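# Move white-capped square bottle from fridge to workbench

## Task

Remove the square bottle that has a white cap from the refrigerator (its left door is already held open) and set it upright on the workbench, leaving every other item in the refrigerator where it was, without the robot toppling or ending up leaning.

## Robot and tools

ROBOT. A LinearBot: a base that can drive in any direction, a column about 1.7 m high, and a carriage that slides up and down it (lift_m). The carriage holds two matching six-joint arms, left and right, each with a two-finger gripper. Arm bases sit roughly 0.57 m + lift_m above the floor; carriage parts hang about 0.15 m lower. Reach from a shoulder is about 0.78 m, but a hand can only go about 0.38 m below its arm base. The hand is about 0.16 m long, 0.1 m wide (0.14 m open); fingertips taper to about 5 mm thick. Parked arm: joints 1 to 6 = 0, 0.05, 0.05, 1.45, 0, 0. Cameras: carriage_camera (fixed, forward, tilted about 20 degrees down), left_wrist_camera and right_wrist_camera (looking past the fingertips).

FRAMES. Base frame: origin on the floor below the base centre, x forward, y left, z up, metres. left_hand and right_hand report the point between that hand's pads in this frame, plus quat_wxyz (hand z along the fingers, fingers open along hand y; pointing straight up with joints 1, 5, 6 at 0 gives 1,0,0,0). base_odometry is in the odometry frame (the base frame where the scene began), heading in rad, left positive, -3.142 to 3.142; it counts wheel turns only, so slips count as travel and a turn can leave a degree or two of error.

move: one action per call. Arguments: "base", "joints", "speeds", "min_time_s", "cameras". "base" holds exactly one key, each an offset from where the base last measured itself, not a pose: translate_m (metres, forward +, -2 to 2), strafe_m (metres, left +, -2 to 2), rotate_rad (radians, counter-clockwise +, -6.3 to 6.3). "joints" is one flat object covering both arms and the lift, keyed by name, each value an absolute target: lift_m 0 to 1 (m); left_joint1_rad -2.617 to 3.054 (arm yaw about vertical, 0 forward, + left); left_joint2_rad 0 to 3.141 (shoulder: 0 upper arm back and level, 1.57 up, 3.14 forward and level); left_joint3_rad 0 to 3.141 (elbow: 0 folded, 3.14 straight); left_joint4_rad -1.57 to 1.57 (wrist pitch, + lifts fingertips); left_joint5_rad -1.57 to 1.57 (wrist yaw, + turns fingertips right, opposite to joint 1); left_joint6_rad -2.094 to 2.094 (roll about the fingers, + clockwise seen from the forearm); left_gripper_m 0 to 0.093 (pad gap, m). right_* keys mirror these. Omitted joints keep their old targets and may still be pushing. "speeds" caps top speed for this action only: translate_m and strafe_m 0.02 to 0.5 m/s, rotate_rad 0.05 to 1.57 rad/s, lift_m 0.08 to 0.25 m/s (top values are default). "min_time_s" 0.1 to 8 s stretches each arm and gripper motion to at least that long, giving straighter hand paths. "cameras" lists camera names or "all"; omitted means all, [] none. Unknown keys make a call invalid; out-of-range values get it refused, and a refusal or a stop cancels later move, wait and finished_scene calls in the same reply.

wait: seconds (0 to 10); commands nothing, returns state and images. zoom_image: camera plus region [x0, y0, x1, y1] in pixels of that camera's last full image (672x504, origin top-left, at most 504 by 504). read_manual: only URDF licence text. finished_scene: scene = current scene number; irreversible, and the goal must hold with no help from the robot.

RESULTS. "move" reads done or the worst status. base_status and joint_status per motion: done (base: wheels turned as told, even if slipping), off_target (resting short, maybe still pushing), contact_stop or time_out (target dropped, holding), not_followed ("joint command not followed": a self-collision check held the arm's targets; the gripper still acts), limit_stop_at_motor_heat. on_its_own lists uncommanded behaviour; "held at" is a target. motor_effort is percent of max with the action's peak in brackets; readings can be off by a few points plus half the value. If lift effort keeps dropping while lowering, a hand or load is resting on something. Joint torques are in joint_positions order; joints 1 to 3 wrap at plus or minus 28 N m. pictures names the image order. MOTOR HOT means a motor passed 75 °C; at 100 °C an OVER-TEMPERATURE FAULT drops that arm for 30 to 60 s or longer.

GRIPPING. On a hard object the reading ends up to 5 mm under its width; closed on air it reads 0 to 0.002. Commanding about 5 mm below the first-touch reading gives full force (45 to 70 N per pad). Release by commanding well above the reading. A firm grip may report off_target.

CAUTIONS. Hand readings can be optimistic, the real hand usually lower, especially far out; 1 kg sags a level hand 7 to 25 cm. Hand paths can bow by centimetres without min_time_s. Arms have no contact stop: blocked, they keep pressing, overheat, then spring to target once free. The base stops on wheel contact only and can bend an arm without noticing. When stuck, back off about 0.2 m along the way you came, or lift the carriage if it rests on something. Never reverse under a table edge into the column. Avoid arm-on-arm hits or presses. Tipping risk grows with a high carriage, outstretched or loaded arms, pushing, and abrupt stops; only images show a lean. Park arms while thinking or driving to avoid heat. Avoid drops, releasing moving items, slams and heavy shoves; keep other fridge contents undisturbed. The scene keeps running while you compose replies, with the robot holding its last command.

Each tool is called after "Emit:" in YAML: its name, and indented under it one key for each argument.

## Session

Emit:
move:

Scene clock: 0.00 s.
Joint torques (N m): no reading
base_odometry: x=+0.000 y=+0.000 heading=+0.000
base_status: not commanded
joint_positions: lift_m=+0.300 left_joint1_rad=-0.007 left_joint2_rad=+0.050 left_joint3_rad=+0.032 left_joint4_rad=+1.420 left_joint5_rad=+0.044 left_joint6_rad=+0.030 left_gripper_m=+0.09396 right_joint1_rad=+0.008 right_joint2_rad=+0.053 right_joint3_rad=+0.060 right_joint4_rad=+1.485 right_joint5_rad=+0.002 right_joint6_rad=-0.014 right_gripper_m=+0.09396
joint_status: not commanded
motor_effort: lift_m=+24 drive_wheels=-1
left_hand: x=+0.2762 y=+0.2938 z=+1.2770 quat_wxyz=(+0.996, +0.024, +0.083, +0.010) (m; base frame)
right_hand: x=+0.2532 y=-0.3019 z=+1.2865 quat_wxyz=(+0.999, +0.001, +0.040, -0.003) (m; base frame)
pictures: carriage_camera, left_wrist_camera, right_wrist_camera
camera_calibration:
carriage_camera: T_world_to_cam=[[0.0454457, -0.998547, 0.0289474, -0.039313], [-0.353787, -0.0431872, -0.934329, 1.22887], [0.934221, 0.03222, -0.355235, 0.336645], [0, 0, 0, 1]] pos_world=[0.122044, 0.00296896, 1.2689]
left_wrist_camera: T_world_to_cam=[[-0.015181, -0.999148, -0.0383812, 0.34547], [0.682506, 0.0176978, -0.730666, 0.738714], [0.730722, -0.0372876, 0.681656, -0.938003], [0, 0, 0, 1]] pos_world=[0.186488, 0.297126, 1.19241]
right_wrist_camera: T_world_to_cam=[[0.0306207, -0.998955, 0.0339222, -0.351459], [0.748529, 0.000427049, -0.663102, 0.666306], [0.662394, 0.0456964, 0.74776, -0.992872], [0, 0, 0, 1]] pos_world=[0.169685, -0.306006, 1.19618]

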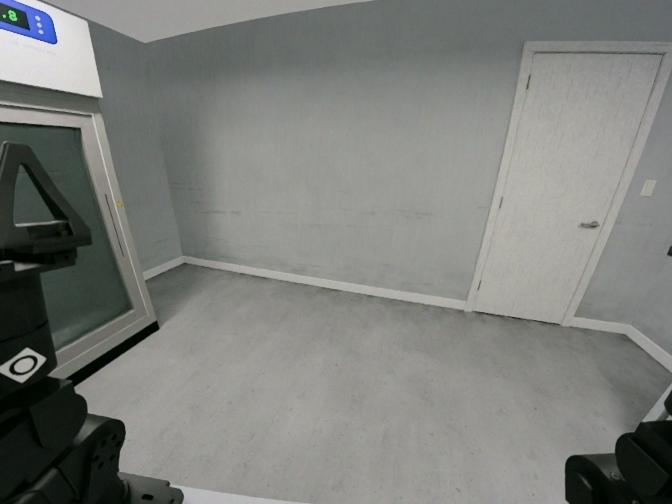

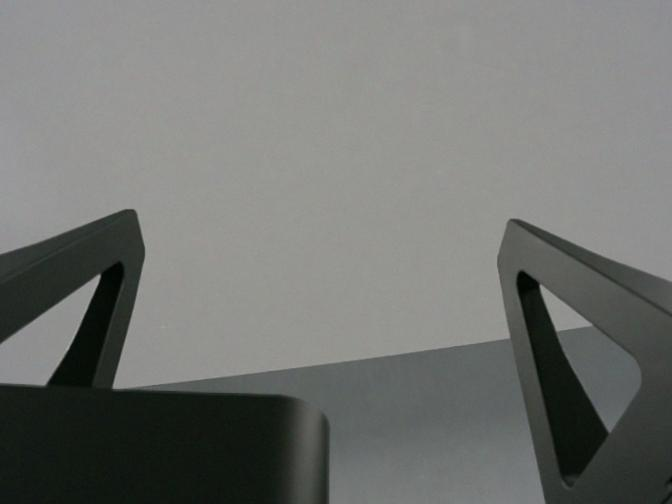

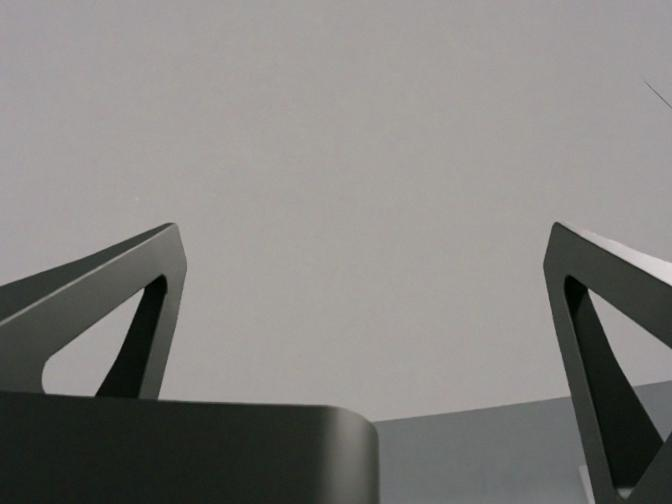

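Emit:
move:
  base: {"rotate_rad": 1.33}
  cameras: ["carriage_camera"]

Emit:
zoom_image:
  camera: "carriage_camera"
  region: [200, 80, 450, 300]

Scene clock: 23.93 s.
Joint torques (N m): left_arm=[0.32 3.73 4.96 0.02 -0.07 0] | right_arm=[0.06 3.33 6.04 -0.3 -0.02 -0.16]
move: done
base_odometry: x=+0.000 y=+0.000 heading=+1.330
base_status: done
joint_positions: lift_m=+0.300 left_joint1_rad=-0.007 left_joint2_rad=+0.050 left_joint3_rad=+0.032 left_joint4_rad=+1.420 left_joint5_rad=+0.044 left_joint6_rad=+0.030 left_gripper_m=+0.09396 right_joint1_rad=+0.008 right_joint2_rad=+0.053 right_joint3_rad=+0.060 right_joint4_rad=+1.484 right_joint5_rad=+0.002 right_joint6_rad=-0.014 right_gripper_m=+0.09397
joint_status: not commanded
motor_effort: lift_m=+24(24) drive_wheels=+4(13)
left_hand: x=+0.2763 y=+0.2938 z=+1.2769 quat_wxyz=(+0.996, +0.024, +0.084, +0.010) (m; base frame)
right_hand: x=+0.2535 y=-0.3019 z=+1.2865 quat_wxyz=(+0.999, +0.001, +0.040, -0.003) (m; base frame)
pictures: carriage_camera
camera_calibration:
carriage_camera: T_world_to_cam=[[0.0454457, -0.998547, 0.0289474, -0.039313], [-0.353787, -0.0431872, -0.934329, 1.22887], [0.934221, 0.03222, -0.355235, 0.336645], [0, 0, 0, 1]] pos_world=[0.122044, 0.00296896, 1.2689]

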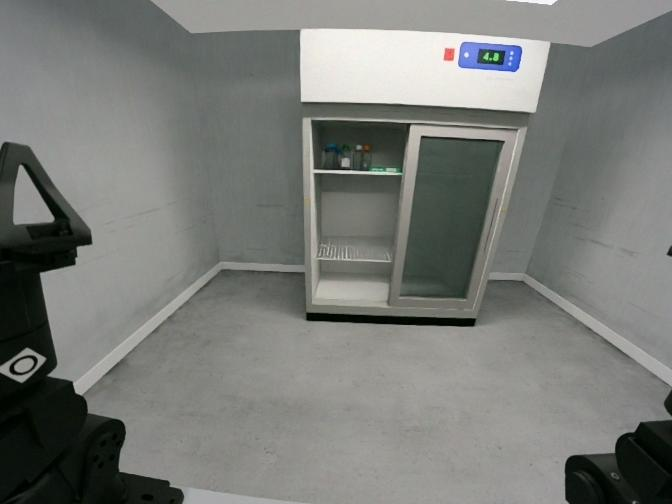

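Scaled by 2.016 from the camera's 672x504 image, which has a finer 960x720 frame.

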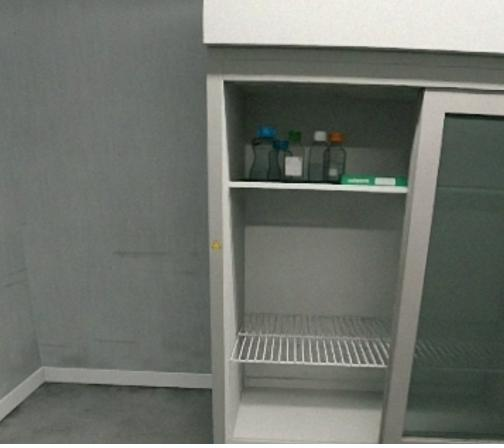

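Emit:
move:
  base: {"strafe_m": 0.23}
  joints: {"lift_m": 0.61}
  cameras: []

Emit:
move:
  base: {"translate_m": 0.85}
  joints: {"right_joint1_rad": 0, "right_joint2_rad": 1.6, "right_joint3_rad": 0.8, "right_joint4_rad": 1.3, "right_joint5_rad": 0, "right_joint6_rad": 0, "right_gripper_m": 0.082}
  min_time_s: 2.5
  speeds: {"translate_m": 0.3}
  cameras: ["carriage_camera", "right_wrist_camera"]

Scene clock: 67.10 s.
Joint torques (N m): left_arm=[0.34 3.75 5.01 0.02 -0.07 0] | right_arm=[0.06 3.33 6.04 -0.29 -0.01 -0.16]
move: done
base_odometry: x=-0.223 y=+0.055 heading=+1.331
base_status: done
joint_positions: lift_m=+0.610 left_joint1_rad=-0.007 left_joint2_rad=+0.050 left_joint3_rad=+0.032 left_joint4_rad=+1.420 left_joint5_rad=+0.044 left_joint6_rad=+0.030 left_gripper_m=+0.09396 right_joint1_rad=+0.008 right_joint2_rad=+0.053 right_joint3_rad=+0.060 right_joint4_rad=+1.484 right_joint5_rad=+0.002 right_joint6_rad=-0.014 right_gripper_m=+0.09397
joint_status: all done
motor_effort: lift_m=+25(32) drive_wheels=-7(16)
left_hand: x=+0.2763 y=+0.2938 z=+1.5868 quat_wxyz=(+0.996, +0.024, +0.084, +0.010) (m; base frame)
right_hand: x=+0.2535 y=-0.3019 z=+1.5963 quat_wxyz=(+0.999, +0.001, +0.040, -0.003) (m; base frame)
pictures: none
No camera images: "cameras" was empty.

Scene clock: 71.40 s.
Joint torques (N m): left_arm=[0.36 3.74 4.78 0.05 -0.06 0] | right_arm=[-0.77 -4.68 9.31 1.51 -0.04 -0.04]
move: done
base_odometry: x=-0.022 y=+0.880 heading=+1.331
base_status: done
joint_positions: lift_m=+0.610 left_joint1_rad=-0.007 left_joint2_rad=+0.050 left_joint3_rad=+0.032 left_joint4_rad=+1.420 left_joint5_rad=+0.044 left_joint6_rad=+0.030 left_gripper_m=+0.09396 right_joint1_rad=+0.008 right_joint2_rad=+1.585 right_joint3_rad=+0.773 right_joint4_rad=+1.298 right_joint5_rad=+0.002 right_joint6_rad=-0.011 right_gripper_m=+0.08207
joint_status: all done
motor_effort: lift_m=+25(25) drive_wheels=-4(13)
left_hand: x=+0.2763 y=+0.2938 z=+1.5868 quat_wxyz=(+0.996, +0.024, +0.084, +0.010) (m; base frame)
right_hand: x=+0.6861 y=-0.2984 z=+1.5180 quat_wxyz=(+0.857, -0.004, +0.516, -0.002) (m; base frame)
pictures: carriage_camera, right_wrist_camera
camera_calibration:
carriage_camera: T_world_to_cam=[[0.0454457, -0.998547, 0.0289474, -0.0482822], [-0.353787, -0.0431872, -0.934329, 1.51837], [0.934221, 0.03222, -0.355235, 0.446712], [0, 0, 0, 1]] pos_world=[0.122044, 0.00296896, 1.57874]
right_wrist_camera: T_world_to_cam=[[0.05021, -0.998732, -0.0035521, -0.325551], [-0.159016, -0.00448302, -0.987266, 1.60907], [0.985998, 0.0501354, -0.15904, -0.29702], [0, 0, 0, 1]] pos_world=[0.565076, -0.303034, 1.54019]

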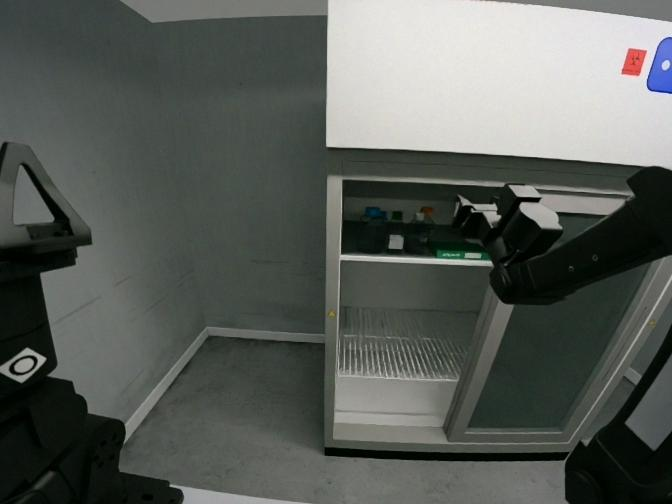

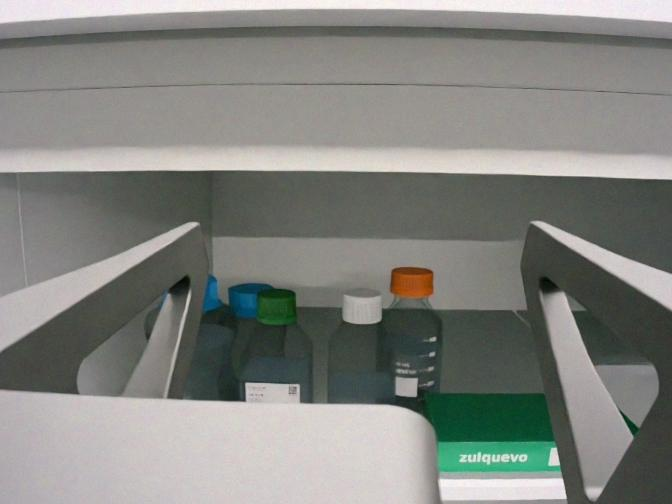

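Emit:
move:
  joints: {"right_joint4_rad": 0.8}
  min_time_s: 0.8
  cameras: []

Emit:
move:
  base: {"translate_m": 0.27}
  speeds: {"translate_m": 0.2}
  cameras: ["right_wrist_camera"]

Scene clock: 100.77 s.
Joint torques (N m): left_arm=[0.36 3.73 4.97 0.02 -0.07 0] | right_arm=[-0.77 -4.98 9.7 1.84 -0.04 -0.04]
move: done
base_odometry: x=-0.022 y=+0.880 heading=+1.331
base_status: not commanded
joint_positions: lift_m=+0.610 left_joint1_rad=-0.007 left_joint2_rad=+0.050 left_joint3_rad=+0.032 left_joint4_rad=+1.420 left_joint5_rad=+0.044 left_joint6_rad=+0.030 left_gripper_m=+0.09396 right_joint1_rad=+0.008 right_joint2_rad=+1.585 right_joint3_rad=+0.773 right_joint4_rad=+0.805 right_joint5_rad=+0.002 right_joint6_rad=-0.011 right_gripper_m=+0.08207
joint_status: all done
motor_effort: lift_m=+25(25) drive_wheels=-3(7)
left_hand: x=+0.2763 y=+0.2938 z=+1.5868 quat_wxyz=(+0.996, +0.024, +0.084, +0.010) (m; base frame)
right_hand: x=+0.7146 y=-0.2982 z=+1.4014 quat_wxyz=(+0.705, -0.006, +0.710, -0.002) (m; base frame)
pictures: none
No camera images: "cameras" was empty.

Scene clock: 103.30 s.
Joint torques (N m): left_arm=[0.34 3.73 4.93 0.03 -0.06 0] | right_arm=[-0.68 -4.97 9.73 1.9 -0.04 -0.04]
move: done
base_odometry: x=+0.042 y=+1.143 heading=+1.332
base_status: done
joint_positions: lift_m=+0.610 left_joint1_rad=-0.007 left_joint2_rad=+0.050 left_joint3_rad=+0.032 left_joint4_rad=+1.420 left_joint5_rad=+0.044 left_joint6_rad=+0.030 left_gripper_m=+0.09396 right_joint1_rad=+0.007 right_joint2_rad=+1.585 right_joint3_rad=+0.773 right_joint4_rad=+0.800 right_joint5_rad=+0.002 right_joint6_rad=-0.011 right_gripper_m=+0.08207
joint_status: not commanded
motor_effort: lift_m=+25(25) drive_wheels=-1(15)
left_hand: x=+0.2763 y=+0.2938 z=+1.5868 quat_wxyz=(+0.996, +0.024, +0.084, +0.010) (m; base frame)
right_hand: x=+0.7146 y=-0.2987 z=+1.4001 quat_wxyz=(+0.703, -0.005, +0.711, -0.002) (m; base frame)
pictures: right_wrist_camera
camera_calibration:
right_wrist_camera: T_world_to_cam=[[0.0422382, -0.998828, -0.0236334, -0.293937], [-0.611746, -0.0071529, -0.791022, 1.54511], [0.789926, 0.047869, -0.611331, 0.428832], [0, 0, 0, 1]] pos_world=[0.618883, -0.303068, 1.47742]

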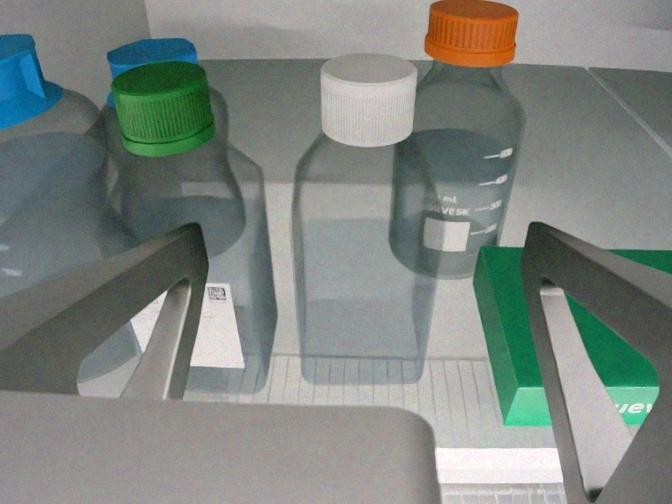

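Emit:
move:
  joints: {"lift_m": 0.606}
  base: {"translate_m": 0.125}
  speeds: {"translate_m": 0.1}
  cameras: ["right_wrist_camera"]

Scene clock: 130.60 s.
Joint torques (N m): left_arm=[0.38 3.79 4.98 -0.01 -0.07 0] | right_arm=[-0.61 -4.96 9.52 1.92 -0.04 -0.04]
move: done
base_odometry: x=+0.071 y=+1.264 heading=+1.332
base_status: done
joint_positions: lift_m=+0.606 left_joint1_rad=-0.007 left_joint2_rad=+0.049 left_joint3_rad=+0.032 left_joint4_rad=+1.421 left_joint5_rad=+0.044 left_joint6_rad=+0.030 left_gripper_m=+0.09396 right_joint1_rad=+0.006 right_joint2_rad=+1.585 right_joint3_rad=+0.775 right_joint4_rad=+0.796 right_joint5_rad=+0.002 right_joint6_rad=-0.011 right_gripper_m=+0.08207
joint_status: all done
motor_effort: lift_m=+21(22) drive_wheels=+2(14)
left_hand: x=+0.2760 y=+0.2938 z=+1.5834 quat_wxyz=(+0.996, +0.024, +0.083, +0.010) (m; base frame)
right_hand: x=+0.7148 y=-0.2991 z=+1.3966 quat_wxyz=(+0.702, -0.005, +0.712, -0.002) (m; base frame)
pictures: right_wrist_camera
camera_calibration:
right_wrist_camera: T_world_to_cam=[[0.041431, -0.99886, -0.0237006, -0.293734], [-0.613259, -0.00669553, -0.789853, 1.54208], [0.788795, 0.047259, -0.612837, 0.429237], [0, 0, 0, 1]] pos_world=[0.619283, -0.30336, 1.47411]

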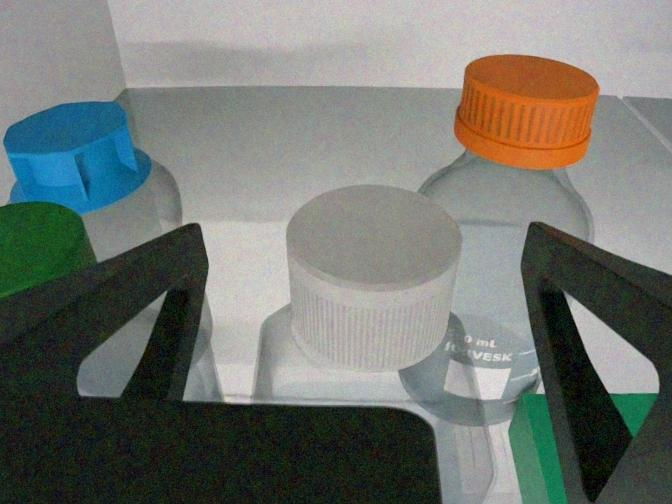

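Emit:
move:
  joints: {"lift_m": 0.602}
  cameras: []

Emit:
move:
  joints: {"right_gripper_m": 0.033}
  min_time_s: 2.5
  cameras: ["right_wrist_camera"]

Scene clock: 144.13 s.
Joint torques (N m): left_arm=[0.34 3.77 4.94 0.01 -0.07 0] | right_arm=[-0.57 -5.26 9.28 1.93 -0.04 -0.04]
move: done
base_odometry: x=+0.071 y=+1.264 heading=+1.332
base_status: not commanded
joint_positions: lift_m=+0.602 left_joint1_rad=-0.007 left_joint2_rad=+0.049 left_joint3_rad=+0.032 left_joint4_rad=+1.421 left_joint5_rad=+0.044 left_joint6_rad=+0.030 left_gripper_m=+0.09396 right_joint1_rad=+0.006 right_joint2_rad=+1.587 right_joint3_rad=+0.777 right_joint4_rad=+0.794 right_joint5_rad=+0.002 right_joint6_rad=-0.011 right_gripper_m=+0.08207
joint_status: all done
motor_effort: lift_m=+21(22) drive_wheels=-4(6)
left_hand: x=+0.2760 y=+0.2938 z=+1.5794 quat_wxyz=(+0.996, +0.024, +0.083, +0.010) (m; base frame)
right_hand: x=+0.7155 y=-0.2991 z=+1.3923 quat_wxyz=(+0.701, -0.005, +0.713, -0.002) (m; base frame)
pictures: none
No camera images: "cameras" was empty.

Scene clock: 146.93 s.
Joint torques (N m): left_arm=[0.34 3.78 4.97 0.01 -0.07 0.01] | right_arm=[-0.47 -5.22 9.28 1.94 -0.04 -0.06]
move: off_target
base_odometry: x=+0.071 y=+1.264 heading=+1.332
base_status: not commanded
joint_positions: lift_m=+0.602 left_joint1_rad=-0.007 left_joint2_rad=+0.049 left_joint3_rad=+0.032 left_joint4_rad=+1.421 left_joint5_rad=+0.044 left_joint6_rad=+0.030 left_gripper_m=+0.09396 right_joint1_rad=+0.005 right_joint2_rad=+1.587 right_joint3_rad=+0.777 right_joint4_rad=+0.794 right_joint5_rad=+0.002 right_joint6_rad=-0.009 right_gripper_m=+0.04143
joint_status: right_gripper_m off_target (ended at +0.04145, target +0.03300)
motor_effort: lift_m=+21(21) drive_wheels=+3(7)
left_hand: x=+0.2760 y=+0.2938 z=+1.5794 quat_wxyz=(+0.996, +0.024, +0.083, +0.010) (m; base frame)
right_hand: x=+0.7155 y=-0.2997 z=+1.3923 quat_wxyz=(+0.701, -0.004, +0.713, -0.002) (m; base frame)
pictures: right_wrist_camera
camera_calibration:
right_wrist_camera: T_world_to_cam=[[0.0402273, -0.998871, -0.0252785, -0.291356], [-0.614474, -0.00478123, -0.788922, 1.53922], [0.787911, 0.0472692, -0.613973, 0.428324], [0, 0, 0, 1]] pos_world=[0.62005, -0.303914, 1.46994]

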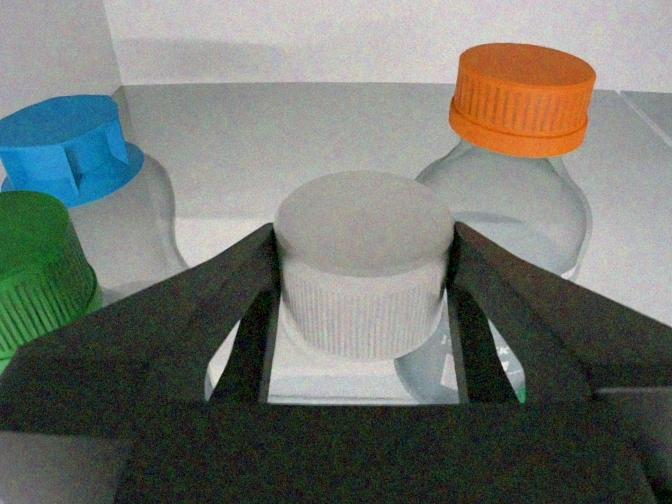

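Emit:
move:
  joints: {"lift_m": 0.628, "right_joint4_rad": 0.9}
  min_time_s: 0.6
  speeds: {"lift_m": 0.08}
  cameras: ["right_wrist_camera", "carriage_camera"]

Emit:
zoom_image:
  camera: "carriage_camera"
  region: [300, 170, 520, 320]

Scene clock: 161.60 s.
Joint torques (N m): left_arm=[0.36 3.78 4.9 0 -0.07 0] | right_arm=[-0.47 -6.5 9.25 3.05 -0.04 -0.06]
move: off_target
base_odometry: x=+0.071 y=+1.264 heading=+1.332
base_status: not commanded
joint_positions: lift_m=+0.628 left_joint1_rad=-0.007 left_joint2_rad=+0.049 left_joint3_rad=+0.032 left_joint4_rad=+1.421 left_joint5_rad=+0.044 left_joint6_rad=+0.030 left_gripper_m=+0.09396 right_joint1_rad=+0.005 right_joint2_rad=+1.602 right_joint3_rad=+0.777 right_joint4_rad=+0.776 right_joint5_rad=+0.002 right_joint6_rad=-0.009 right_gripper_m=+0.04142
joint_status: right_joint4_rad off_target (ended at +0.776, target +0.900); the others done
motor_effort: lift_m=+26(32) drive_wheels=+5(6)
left_hand: x=+0.2760 y=+0.2938 z=+1.6047 quat_wxyz=(+0.996, +0.024, +0.083, +0.010) (m; base frame)
right_hand: x=+0.7171 y=-0.2996 z=+1.4062 quat_wxyz=(+0.690, -0.004, +0.724, -0.002) (m; base frame)
pictures: carriage_camera, right_wrist_camera
camera_calibration:
carriage_camera: T_world_to_cam=[[0.0454457, -0.998547, 0.0289474, -0.0487998], [-0.353787, -0.0431872, -0.934329, 1.53507], [0.934221, 0.03222, -0.355235, 0.453064], [0, 0, 0, 1]] pos_world=[0.122044, 0.00296896, 1.59662]
right_wrist_camera: T_world_to_cam=[[0.0393691, -0.998875, -0.0264316, -0.288826], [-0.640314, -0.00491211, -0.768098, 1.5404], [0.767104, 0.0471639, -0.639787, 0.48679], [0, 0, 0, 1]] pos_world=[0.624295, -0.303893, 1.48699]

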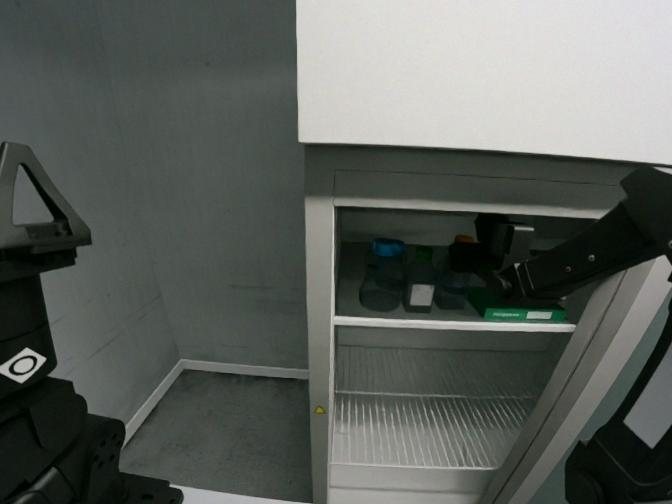

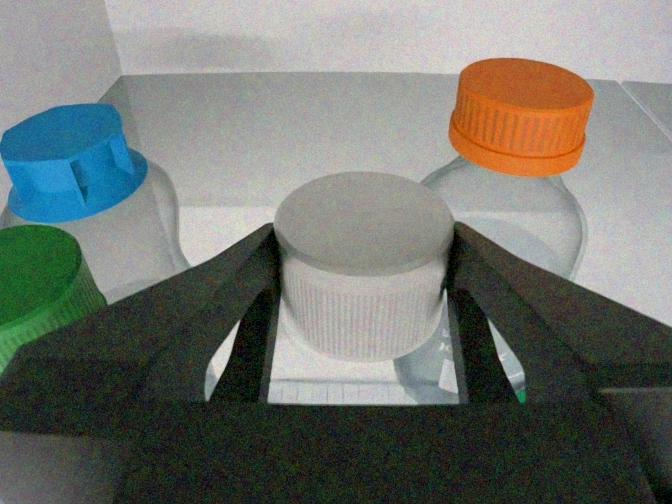

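Scaled by 2.291 from the camera's 672x504 image, which has a finer 960x720 frame.

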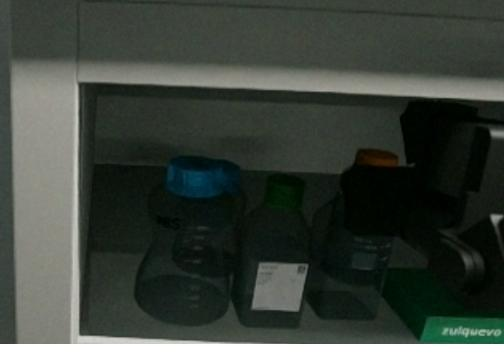

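Emit:
move:
  base: {"translate_m": -0.4}
  speeds: {"translate_m": 0.12}
  cameras: ["right_wrist_camera"]

Emit:
move:
  base: {"translate_m": -0.12}
  joints: {"lift_m": 0.4}
  speeds: {"translate_m": 0.12, "lift_m": 0.15}
  cameras: ["carriage_camera"]

Emit:
move:
  base: {"rotate_rad": 3.13}
  speeds: {"rotate_rad": 0.8}
  cameras: ["carriage_camera", "right_wrist_camera"]

Scene clock: 211.77 s.
Joint torques (N m): left_arm=[0.35 3.78 4.97 0.03 -0.07 0] | right_arm=[-0.49 -6.68 9.25 2.97 -0.05 -0.06]
move: done
base_odometry: x=-0.023 y=+0.876 heading=+1.332
base_status: done
joint_positions: lift_m=+0.628 left_joint1_rad=-0.007 left_joint2_rad=+0.049 left_joint3_rad=+0.032 left_joint4_rad=+1.420 left_joint5_rad=+0.044 left_joint6_rad=+0.030 left_gripper_m=+0.09396 right_joint1_rad=+0.005 right_joint2_rad=+1.603 right_joint3_rad=+0.777 right_joint4_rad=+0.783 right_joint5_rad=+0.002 right_joint6_rad=-0.009 right_gripper_m=+0.04142
joint_status: not commanded
motor_effort: lift_m=+26(26) drive_wheels=-3(13)
left_hand: x=+0.2762 y=+0.2938 z=+1.6047 quat_wxyz=(+0.996, +0.024, +0.083, +0.010) (m; base frame)
right_hand: x=+0.7173 y=-0.2996 z=+1.4075 quat_wxyz=(+0.692, -0.004, +0.722, -0.002) (m; base frame)
pictures: right_wrist_camera
camera_calibration:
right_wrist_camera: T_world_to_cam=[[0.0395398, -0.998874, -0.0262085, -0.289234], [-0.635319, -0.00488681, -0.772234, 1.54382], [0.771237, 0.0471848, -0.634797, 0.477502], [0, 0, 0, 1]] pos_world=[0.623988, -0.303894, 1.48773]

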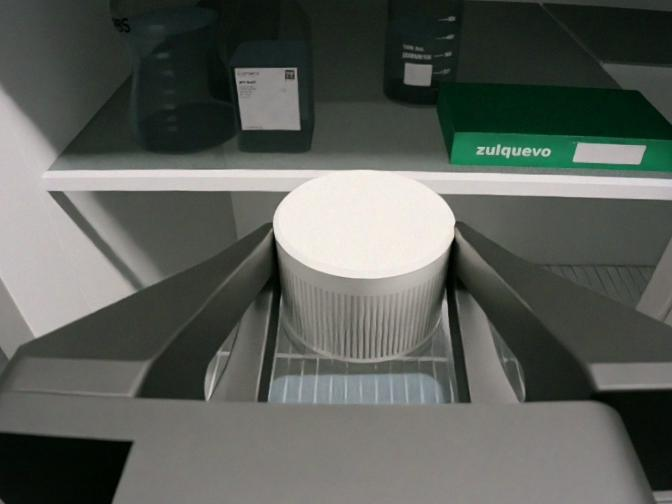

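Scene clock: 213.73 s.
Joint torques (N m): left_arm=[0.35 3.78 5.08 0.02 -0.07 0] | right_arm=[-0.5 -7.23 9.25 3.03 -0.04 -0.06]
move: done
base_odometry: x=-0.052 y=+0.759 heading=+1.332
base_status: done
joint_positions: lift_m=+0.400 left_joint1_rad=-0.007 left_joint2_rad=+0.049 left_joint3_rad=+0.032 left_joint4_rad=+1.420 left_joint5_rad=+0.044 left_joint6_rad=+0.030 left_gripper_m=+0.09396 right_joint1_rad=+0.005 right_joint2_rad=+1.610 right_joint3_rad=+0.777 right_joint4_rad=+0.777 right_joint5_rad=+0.002 right_joint6_rad=-0.009 right_gripper_m=+0.04142
joint_status: all done
motor_effort: lift_m=+22(23) drive_wheels=+0(11)
left_hand: x=+0.2763 y=+0.2938 z=+1.3772 quat_wxyz=(+0.996, +0.024, +0.084, +0.010) (m; base frame)
right_hand: x=+0.7180 y=-0.2996 z=+1.1754 quat_wxyz=(+0.687, -0.004, +0.726, -0.002) (m; base frame)
pictures: carriage_camera
camera_calibration:
carriage_camera: T_world_to_cam=[[0.0454457, -0.998547, 0.0289474, -0.0422163], [-0.353787, -0.0431872, -0.934329, 1.32258], [0.934221, 0.03222, -0.355235, 0.372273], [0, 0, 0, 1]] pos_world=[0.122044, 0.00296896, 1.36919]

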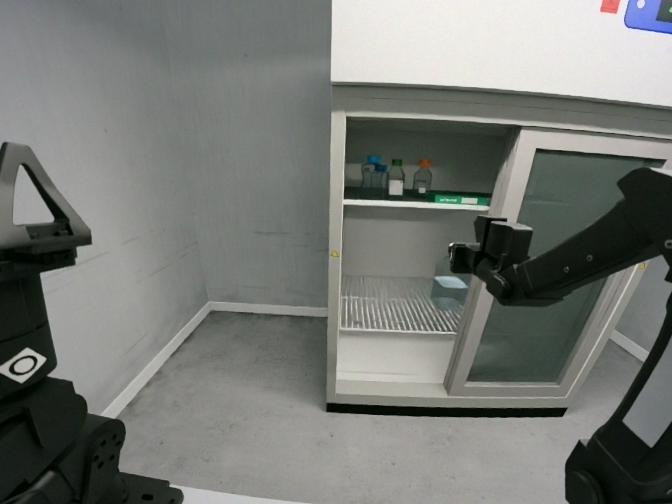

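Scene clock: 218.93 s.
Joint torques (N m): left_arm=[0.32 3.78 4.98 0.03 -0.07 0] | right_arm=[-0.13 -7.3 9.2 3.01 -0.02 -0.09]
move: done
base_odometry: x=-0.052 y=+0.759 heading=-1.821
base_status: done
joint_positions: lift_m=+0.400 left_joint1_rad=-0.007 left_joint2_rad=+0.049 left_joint3_rad=+0.032 left_joint4_rad=+1.420 left_joint5_rad=+0.044 left_joint6_rad=+0.030 left_gripper_m=+0.09398 right_joint1_rad=+0.001 right_joint2_rad=+1.610 right_joint3_rad=+0.777 right_joint4_rad=+0.780 right_joint5_rad=+0.000 right_joint6_rad=-0.007 right_gripper_m=+0.04142
joint_status: not commanded
motor_effort: lift_m=+22(22) drive_wheels=+6(14)
left_hand: x=+0.2763 y=+0.2938 z=+1.3772 quat_wxyz=(+0.996, +0.024, +0.084, +0.010) (m; base frame)
right_hand: x=+0.7180 y=-0.3011 z=+1.1762 quat_wxyz=(+0.688, -0.003, +0.725, -0.002) (m; base frame)
pictures: carriage_camera, right_wrist_camera
camera_calibration:
carriage_camera: T_world_to_cam=[[0.0454457, -0.998547, 0.0289474, -0.0422163], [-0.353787, -0.0431872, -0.934329, 1.32258], [0.934221, 0.03222, -0.355235, 0.372273], [0, 0, 0, 1]] pos_world=[0.122044, 0.00296896, 1.36919]
right_wrist_camera: T_world_to_cam=[[0.0376307, -0.998872, -0.0289525, -0.29218], [-0.642957, -0.00202247, -0.7659, 1.36451], [0.764977, 0.0474366, -0.642308, 0.343532], [0, 0, 0, 1]] pos_world=[0.625519, -0.305387, 1.25727]

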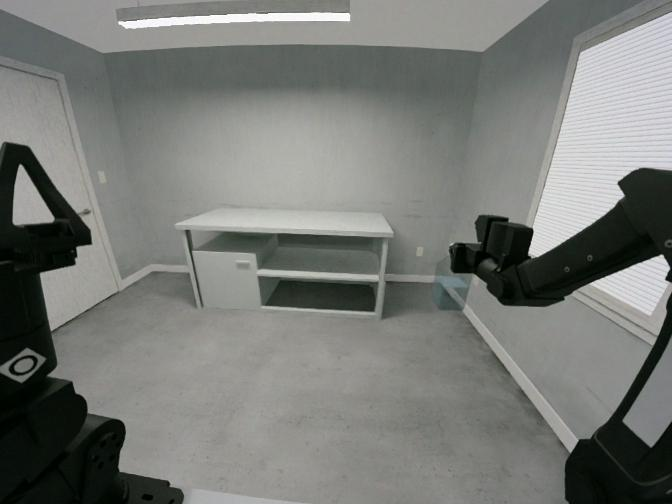

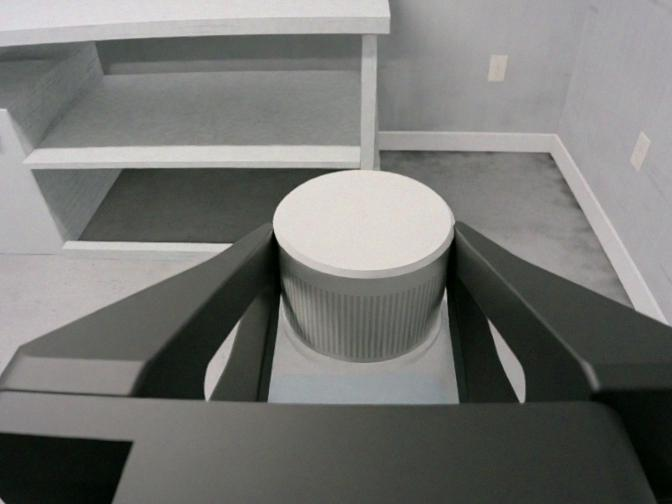

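Emit:
move:
  base: {"strafe_m": 0.55}
  joints: {"right_joint4_rad": 0.93}
  speeds: {"strafe_m": 0.3}
  min_time_s: 2
  cameras: ["carriage_camera"]

Emit:
move:
  base: {"translate_m": 1.3}
  speeds: {"translate_m": 0.25}
  cameras: ["carriage_camera"]

Scene clock: 261.37 s.
Joint torques (N m): left_arm=[0.31 3.79 5 0.02 -0.06 0] | right_arm=[-0.02 -7.21 9.21 3.03 -0.01 -0.11]
move: off_target
base_odometry: x=+0.481 y=+0.623 heading=-1.821
base_status: done
joint_positions: lift_m=+0.400 left_joint1_rad=-0.007 left_joint2_rad=+0.049 left_joint3_rad=+0.032 left_joint4_rad=+1.420 left_joint5_rad=+0.044 left_joint6_rad=+0.030 left_gripper_m=+0.09398 right_joint1_rad=+0.000 right_joint2_rad=+1.610 right_joint3_rad=+0.777 right_joint4_rad=+0.807 right_joint5_rad=+0.000 right_joint6_rad=-0.004 right_gripper_m=+0.04142
joint_status: right_joint4_rad off_target (ended at +0.807, target +0.930)
motor_effort: lift_m=+22(22) drive_wheels=-5(20)
left_hand: x=+0.2763 y=+0.2938 z=+1.3772 quat_wxyz=(+0.996, +0.024, +0.084, +0.010) (m; base frame)
right_hand: x=+0.7183 y=-0.3014 z=+1.1827 quat_wxyz=(+0.698, -0.002, +0.716, -0.001) (m; base frame)
pictures: carriage_camera
camera_calibration:
carriage_camera: T_world_to_cam=[[0.0454457, -0.998547, 0.0289474, -0.0422163], [-0.353787, -0.0431872, -0.934329, 1.32258], [0.934221, 0.03222, -0.355235, 0.372273], [0, 0, 0, 1]] pos_world=[0.122044, 0.00296896, 1.36919]

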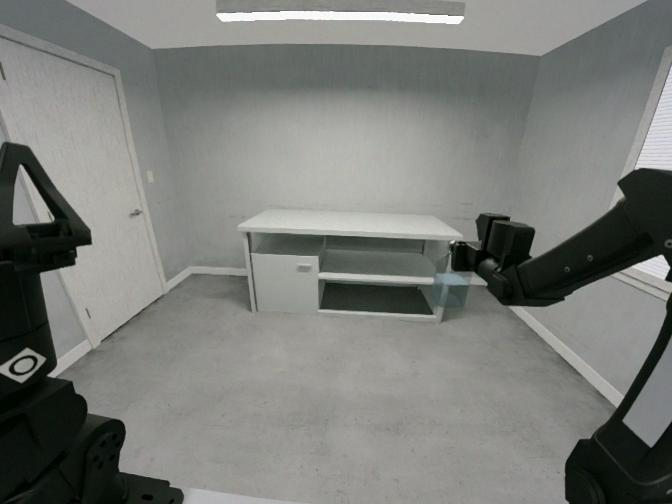

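Scene clock: 267.93 s.
Joint torques (N m): left_arm=[0.38 3.78 4.98 0.03 -0.07 0] | right_arm=[-0.03 -7.2 9.21 2.98 -0.02 -0.11]
move: done
base_odometry: x=+0.160 y=-0.637 heading=-1.820
base_status: done
joint_positions: lift_m=+0.400 left_joint1_rad=-0.007 left_joint2_rad=+0.049 left_joint3_rad=+0.032 left_joint4_rad=+1.420 left_joint5_rad=+0.044 left_joint6_rad=+0.030 left_gripper_m=+0.09398 right_joint1_rad=+0.000 right_joint2_rad=+1.610 right_joint3_rad=+0.777 right_joint4_rad=+0.813 right_joint5_rad=+0.000 right_joint6_rad=-0.004 right_gripper_m=+0.04142
joint_status: not commanded
motor_effort: lift_m=+22(22) drive_wheels=-1(12)
left_hand: x=+0.2763 y=+0.2938 z=+1.3772 quat_wxyz=(+0.996, +0.024, +0.084, +0.010) (m; base frame)
right_hand: x=+0.7183 y=-0.3014 z=+1.1842 quat_wxyz=(+0.700, -0.002, +0.714, -0.001) (m; base frame)
pictures: carriage_camera
camera_calibration:
carriage_camera: T_world_to_cam=[[0.0454457, -0.998547, 0.0289474, -0.0422163], [-0.353787, -0.0431872, -0.934329, 1.32258], [0.934221, 0.03222, -0.355235, 0.372273], [0, 0, 0, 1]] pos_world=[0.122044, 0.00296896, 1.36919]

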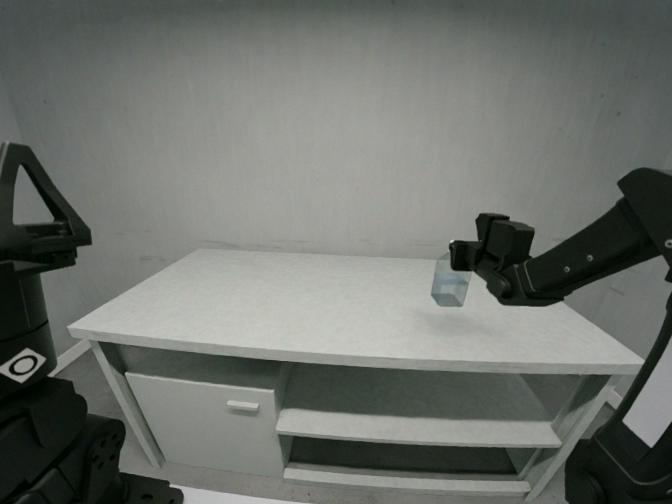

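Emit:
move:
  base: {"translate_m": 0.08}
  joints: {"lift_m": 0.29}
  speeds: {"translate_m": 0.15, "lift_m": 0.1}
  cameras: ["carriage_camera", "right_wrist_camera"]

Scene clock: 289.13 s.
Joint torques (N m): left_arm=[0.34 3.81 4.98 0.05 -0.07 0] | right_arm=[-0.03 -7.34 9.25 3.03 -0.02 -0.11]
move: done
base_odometry: x=+0.141 y=-0.714 heading=-1.820
base_status: done
joint_positions: lift_m=+0.290 left_joint1_rad=-0.007 left_joint2_rad=+0.049 left_joint3_rad=+0.032 left_joint4_rad=+1.418 left_joint5_rad=+0.044 left_joint6_rad=+0.030 left_gripper_m=+0.09398 right_joint1_rad=+0.000 right_joint2_rad=+1.610 right_joint3_rad=+0.777 right_joint4_rad=+0.809 right_joint5_rad=+0.000 right_joint6_rad=-0.004 right_gripper_m=+0.04142
joint_status: all done
motor_effort: lift_m=+22(23) drive_wheels=-5(14)
left_hand: x=+0.2766 y=+0.2938 z=+1.2671 quat_wxyz=(+0.996, +0.024, +0.084, +0.010) (m; base frame)
right_hand: x=+0.7183 y=-0.3014 z=+1.0733 quat_wxyz=(+0.699, -0.002, +0.715, -0.001) (m; base frame)
pictures: carriage_camera, right_wrist_camera
camera_calibration:
carriage_camera: T_world_to_cam=[[0.0454457, -0.998547, 0.0289474, -0.0390298], [-0.353787, -0.0431872, -0.934329, 1.21973], [0.934221, 0.03222, -0.355235, 0.333169], [0, 0, 0, 1]] pos_world=[0.122044, 0.00296896, 1.25911]
right_wrist_camera: T_world_to_cam=[[0.0380312, -0.998821, -0.030166, -0.294442], [-0.620188, 0.0000774329, -0.784453, 1.29009], [0.783531, 0.0485423, -0.619454, 0.239745], [0, 0, 0, 1]] pos_world=[0.623449, -0.305833, 1.15164]

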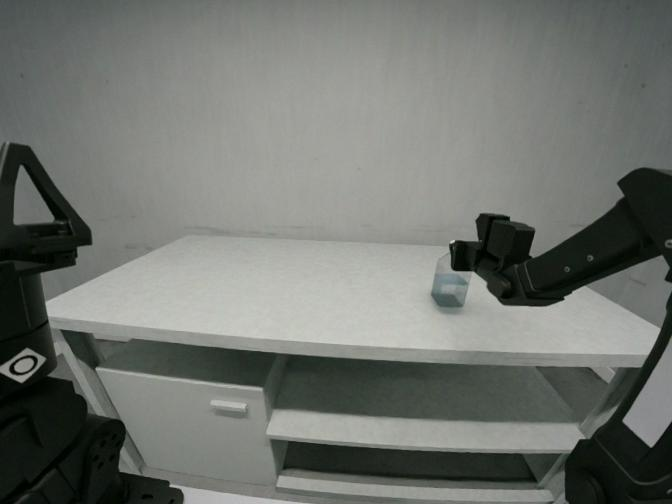

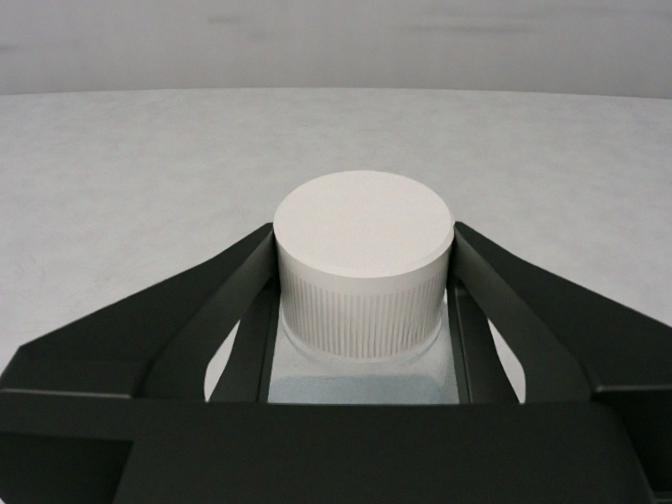

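Emit:
move:
  joints: {"lift_m": 0.265}
  speeds: {"lift_m": 0.08}
  cameras: []

Emit:
move:
  joints: {"lift_m": 0.260}
  speeds: {"lift_m": 0.08}
  cameras: ["carriage_camera"]

Scene clock: 301.20 s.
Joint torques (N m): left_arm=[0.34 3.78 4.96 0.04 -0.07 0] | right_arm=[-0.02 -7.24 9.21 2.95 -0.01 -0.1]
move: done
base_odometry: x=+0.141 y=-0.714 heading=-1.820
base_status: not commanded
joint_positions: lift_m=+0.265 left_joint1_rad=-0.007 left_joint2_rad=+0.049 left_joint3_rad=+0.032 left_joint4_rad=+1.418 left_joint5_rad=+0.044 left_joint6_rad=+0.030 left_gripper_m=+0.09398 right_joint1_rad=+0.000 right_joint2_rad=+1.610 right_joint3_rad=+0.777 right_joint4_rad=+0.811 right_joint5_rad=+0.000 right_joint6_rad=-0.004 right_gripper_m=+0.04142
joint_status: all done
motor_effort: lift_m=+22(23) drive_wheels=-5(5)
left_hand: x=+0.2766 y=+0.2938 z=+1.2421 quat_wxyz=(+0.996, +0.024, +0.084, +0.010) (m; base frame)
right_hand: x=+0.7183 y=-0.3014 z=+1.0488 quat_wxyz=(+0.700, -0.002, +0.715, -0.001) (m; base frame)
pictures: none
No camera images: "cameras" was empty.

Scene clock: 301.63 s.
Joint torques (N m): left_arm=[0.38 3.79 4.82 0.04 -0.07 0] | right_arm=[-0.06 -7.25 9.21 2.91 -0.01 -0.11]
move: done
base_odometry: x=+0.141 y=-0.714 heading=-1.820
base_status: not commanded
joint_positions: lift_m=+0.260 left_joint1_rad=-0.007 left_joint2_rad=+0.049 left_joint3_rad=+0.032 left_joint4_rad=+1.418 left_joint5_rad=+0.044 left_joint6_rad=+0.030 left_gripper_m=+0.09398 right_joint1_rad=+0.000 right_joint2_rad=+1.610 right_joint3_rad=+0.777 right_joint4_rad=+0.811 right_joint5_rad=+0.000 right_joint6_rad=-0.004 right_gripper_m=+0.04142
joint_status: all done
motor_effort: lift_m=+22(23) drive_wheels=-6(6)
left_hand: x=+0.2766 y=+0.2938 z=+1.2372 quat_wxyz=(+0.996, +0.024, +0.084, +0.010) (m; base frame)
right_hand: x=+0.7184 y=-0.3014 z=+1.0435 quat_wxyz=(+0.699, -0.002, +0.715, -0.001) (m; base frame)
pictures: carriage_camera
camera_calibration:
carriage_camera: T_world_to_cam=[[0.0454457, -0.998547, 0.0289474, -0.0381649], [-0.353787, -0.0431872, -0.934329, 1.19182], [0.934221, 0.03222, -0.355235, 0.322556], [0, 0, 0, 1]] pos_world=[0.122044, 0.00296896, 1.22924]

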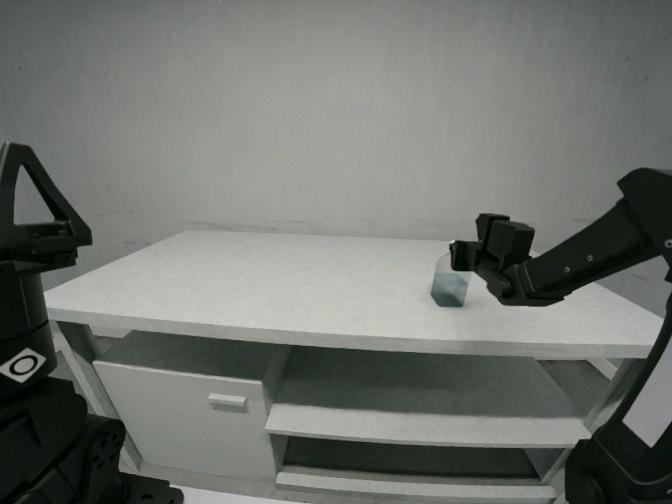

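Emit:
move:
  joints: {"lift_m": 0.257}
  speeds: {"lift_m": 0.08}
  cameras: []

Emit:
move:
  joints: {"lift_m": 0.253}
  speeds: {"lift_m": 0.08}
  cameras: []

Scene clock: 307.60 s.
Joint torques (N m): left_arm=[0.35 3.79 5.12 0.04 -0.06 0] | right_arm=[0.01 -7.31 9.21 2.97 -0.01 -0.11]
move: done
base_odometry: x=+0.141 y=-0.714 heading=-1.820
base_status: not commanded
joint_positions: lift_m=+0.257 left_joint1_rad=-0.007 left_joint2_rad=+0.049 left_joint3_rad=+0.032 left_joint4_rad=+1.418 left_joint5_rad=+0.044 left_joint6_rad=+0.030 left_gripper_m=+0.09398 right_joint1_rad=+0.000 right_joint2_rad=+1.610 right_joint3_rad=+0.777 right_joint4_rad=+0.816 right_joint5_rad=+0.000 right_joint6_rad=-0.004 right_gripper_m=+0.04141
joint_status: all done
motor_effort: lift_m=+21(23) drive_wheels=+2(6)
left_hand: x=+0.2765 y=+0.2938 z=+1.2343 quat_wxyz=(+0.996, +0.024, +0.084, +0.010) (m; base frame)
right_hand: x=+0.7184 y=-0.3014 z=+1.0419 quat_wxyz=(+0.701, -0.002, +0.713, -0.001) (m; base frame)
pictures: none
No camera images: "cameras" was empty.

Scene clock: 308.00 s.
Joint torques (N m): left_arm=[0.35 3.86 5.03 0.06 -0.06 0] | right_arm=[0.02 -7.3 9.24 2.83 -0.01 -0.11]
move: done
base_odometry: x=+0.141 y=-0.714 heading=-1.820
base_status: not commanded
joint_positions: lift_m=+0.253 left_joint1_rad=-0.007 left_joint2_rad=+0.049 left_joint3_rad=+0.032 left_joint4_rad=+1.418 left_joint5_rad=+0.044 left_joint6_rad=+0.030 left_gripper_m=+0.09398 right_joint1_rad=+0.000 right_joint2_rad=+1.610 right_joint3_rad=+0.777 right_joint4_rad=+0.828 right_joint5_rad=+0.000 right_joint6_rad=-0.004 right_gripper_m=+0.04141
joint_status: all done
motor_effort: lift_m=+21(24) drive_wheels=-1(6)
left_hand: x=+0.2765 y=+0.2938 z=+1.2302 quat_wxyz=(+0.996, +0.024, +0.084, +0.010) (m; base frame)
right_hand: x=+0.7184 y=-0.3014 z=+1.0408 quat_wxyz=(+0.705, -0.002, +0.709, -0.001) (m; base frame)
pictures: none
No camera images: "cameras" was empty.

Emit:
move:
  joints: {"lift_m": 0.250, "right_joint4_rad": 0.89}
  speeds: {"lift_m": 0.08}
  min_time_s: 1
  cameras: ["carriage_camera", "right_wrist_camera"]

Scene clock: 323.70 s.
Joint torques (N m): left_arm=[0.38 3.81 4.96 0.04 -0.06 0] | right_arm=[-0.02 -7.28 9.2 2.39 -0.01 -0.11]
move: off_target
base_odometry: x=+0.141 y=-0.714 heading=-1.820
base_status: not commanded
joint_positions: lift_m=+0.250 left_joint1_rad=-0.007 left_joint2_rad=+0.049 left_joint3_rad=+0.032 left_joint4_rad=+1.418 left_joint5_rad=+0.044 left_joint6_rad=+0.030 left_gripper_m=+0.09398 right_joint1_rad=+0.000 right_joint2_rad=+1.610 right_joint3_rad=+0.777 right_joint4_rad=+0.835 right_joint5_rad=+0.000 right_joint6_rad=-0.004 right_gripper_m=+0.04141
joint_status: right_joint4_rad off_target (ended at +0.835, target +0.890); the others done
motor_effort: lift_m=+21(23) drive_wheels=+2(6)
left_hand: x=+0.2765 y=+0.2938 z=+1.2273 quat_wxyz=(+0.996, +0.024, +0.084, +0.010) (m; base frame)
right_hand: x=+0.7184 y=-0.3014 z=+1.0397 quat_wxyz=(+0.708, -0.002, +0.706, -0.001) (m; base frame)
pictures: carriage_camera, right_wrist_camera
camera_calibration:
carriage_camera: T_world_to_cam=[[0.0454457, -0.998547, 0.0289474, -0.0378773], [-0.353787, -0.0431872, -0.934329, 1.18253], [0.934221, 0.03222, -0.355235, 0.319026], [0, 0, 0, 1]] pos_world=[0.122044, 0.00296896, 1.2193]
right_wrist_camera: T_world_to_cam=[[0.0387899, -0.998821, -0.0291967, -0.297013], [-0.599938, 0.0000872959, -0.800047, 1.26546], [0.799106, 0.0485499, -0.599227, 0.18662], [0, 0, 0, 1]] pos_world=[0.621589, -0.305834, 1.11558]

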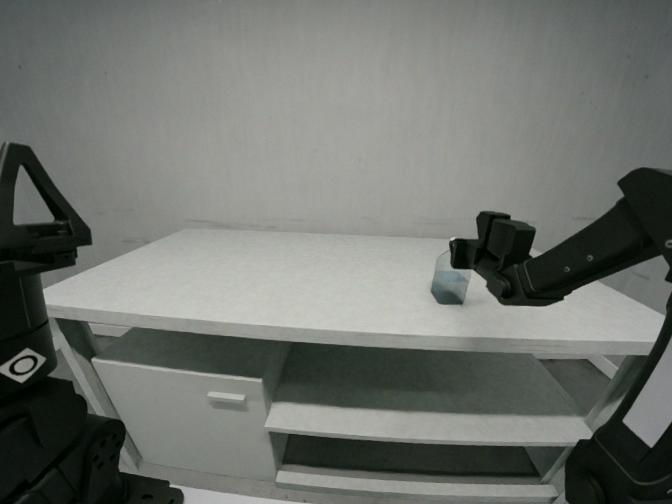

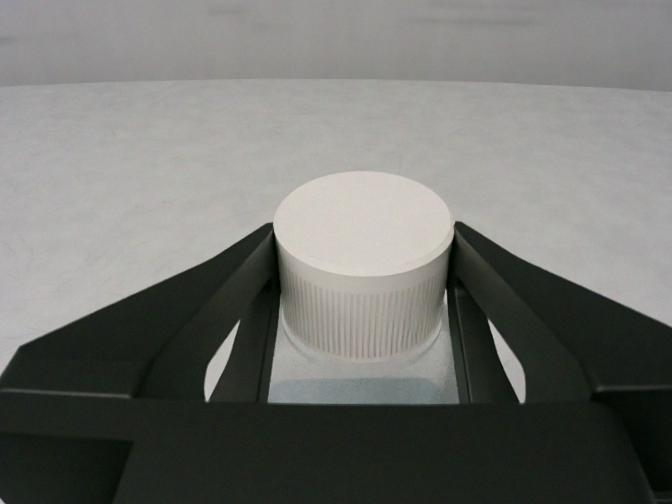

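Emit:
move:
  joints: {"lift_m": 0.255, "right_joint4_rad": 0.79}
  speeds: {"lift_m": 0.08}
  min_time_s: 1
  cameras: ["right_wrist_camera"]

Scene clock: 340.27 s.
Joint torques (N m): left_arm=[0.35 3.77 4.98 0.04 -0.07 0] | right_arm=[-0.02 -7.28 9.21 1.69 -0.02 -0.11]
move: done
base_odometry: x=+0.141 y=-0.714 heading=-1.820
base_status: not commanded
joint_positions: lift_m=+0.255 left_joint1_rad=-0.007 left_joint2_rad=+0.049 left_joint3_rad=+0.032 left_joint4_rad=+1.418 left_joint5_rad=+0.044 left_joint6_rad=+0.030 left_gripper_m=+0.09398 right_joint1_rad=+0.000 right_joint2_rad=+1.610 right_joint3_rad=+0.777 right_joint4_rad=+0.810 right_joint5_rad=+0.000 right_joint6_rad=-0.004 right_gripper_m=+0.04141
joint_status: all done
motor_effort: lift_m=+26(31) drive_wheels=+5(7)
left_hand: x=+0.2765 y=+0.2938 z=+1.2316 quat_wxyz=(+0.996, +0.024, +0.084, +0.010) (m; base frame)
right_hand: x=+0.7184 y=-0.3014 z=+1.0378 quat_wxyz=(+0.699, -0.002, +0.715, -0.001) (m; base frame)
pictures: right_wrist_camera
camera_calibration:
right_wrist_camera: T_world_to_cam=[[0.0380427, -0.998821, -0.0301517, -0.295538], [-0.619889, 0.0000775786, -0.78469, 1.26231], [0.783767, 0.0485425, -0.619155, 0.217244], [0, 0, 0, 1]] pos_world=[0.623468, -0.305833, 1.11612]

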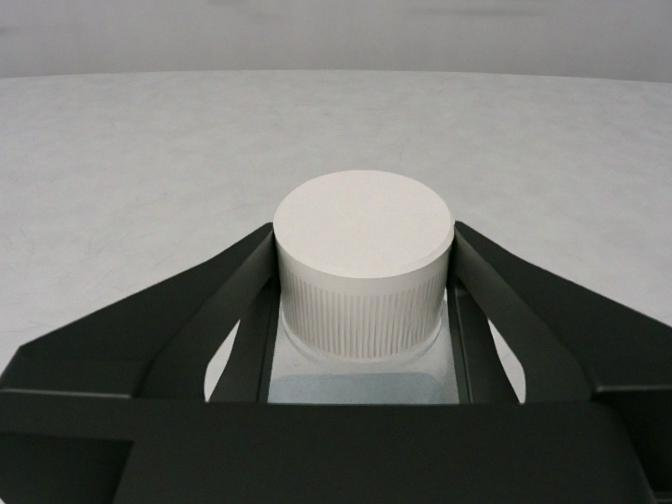

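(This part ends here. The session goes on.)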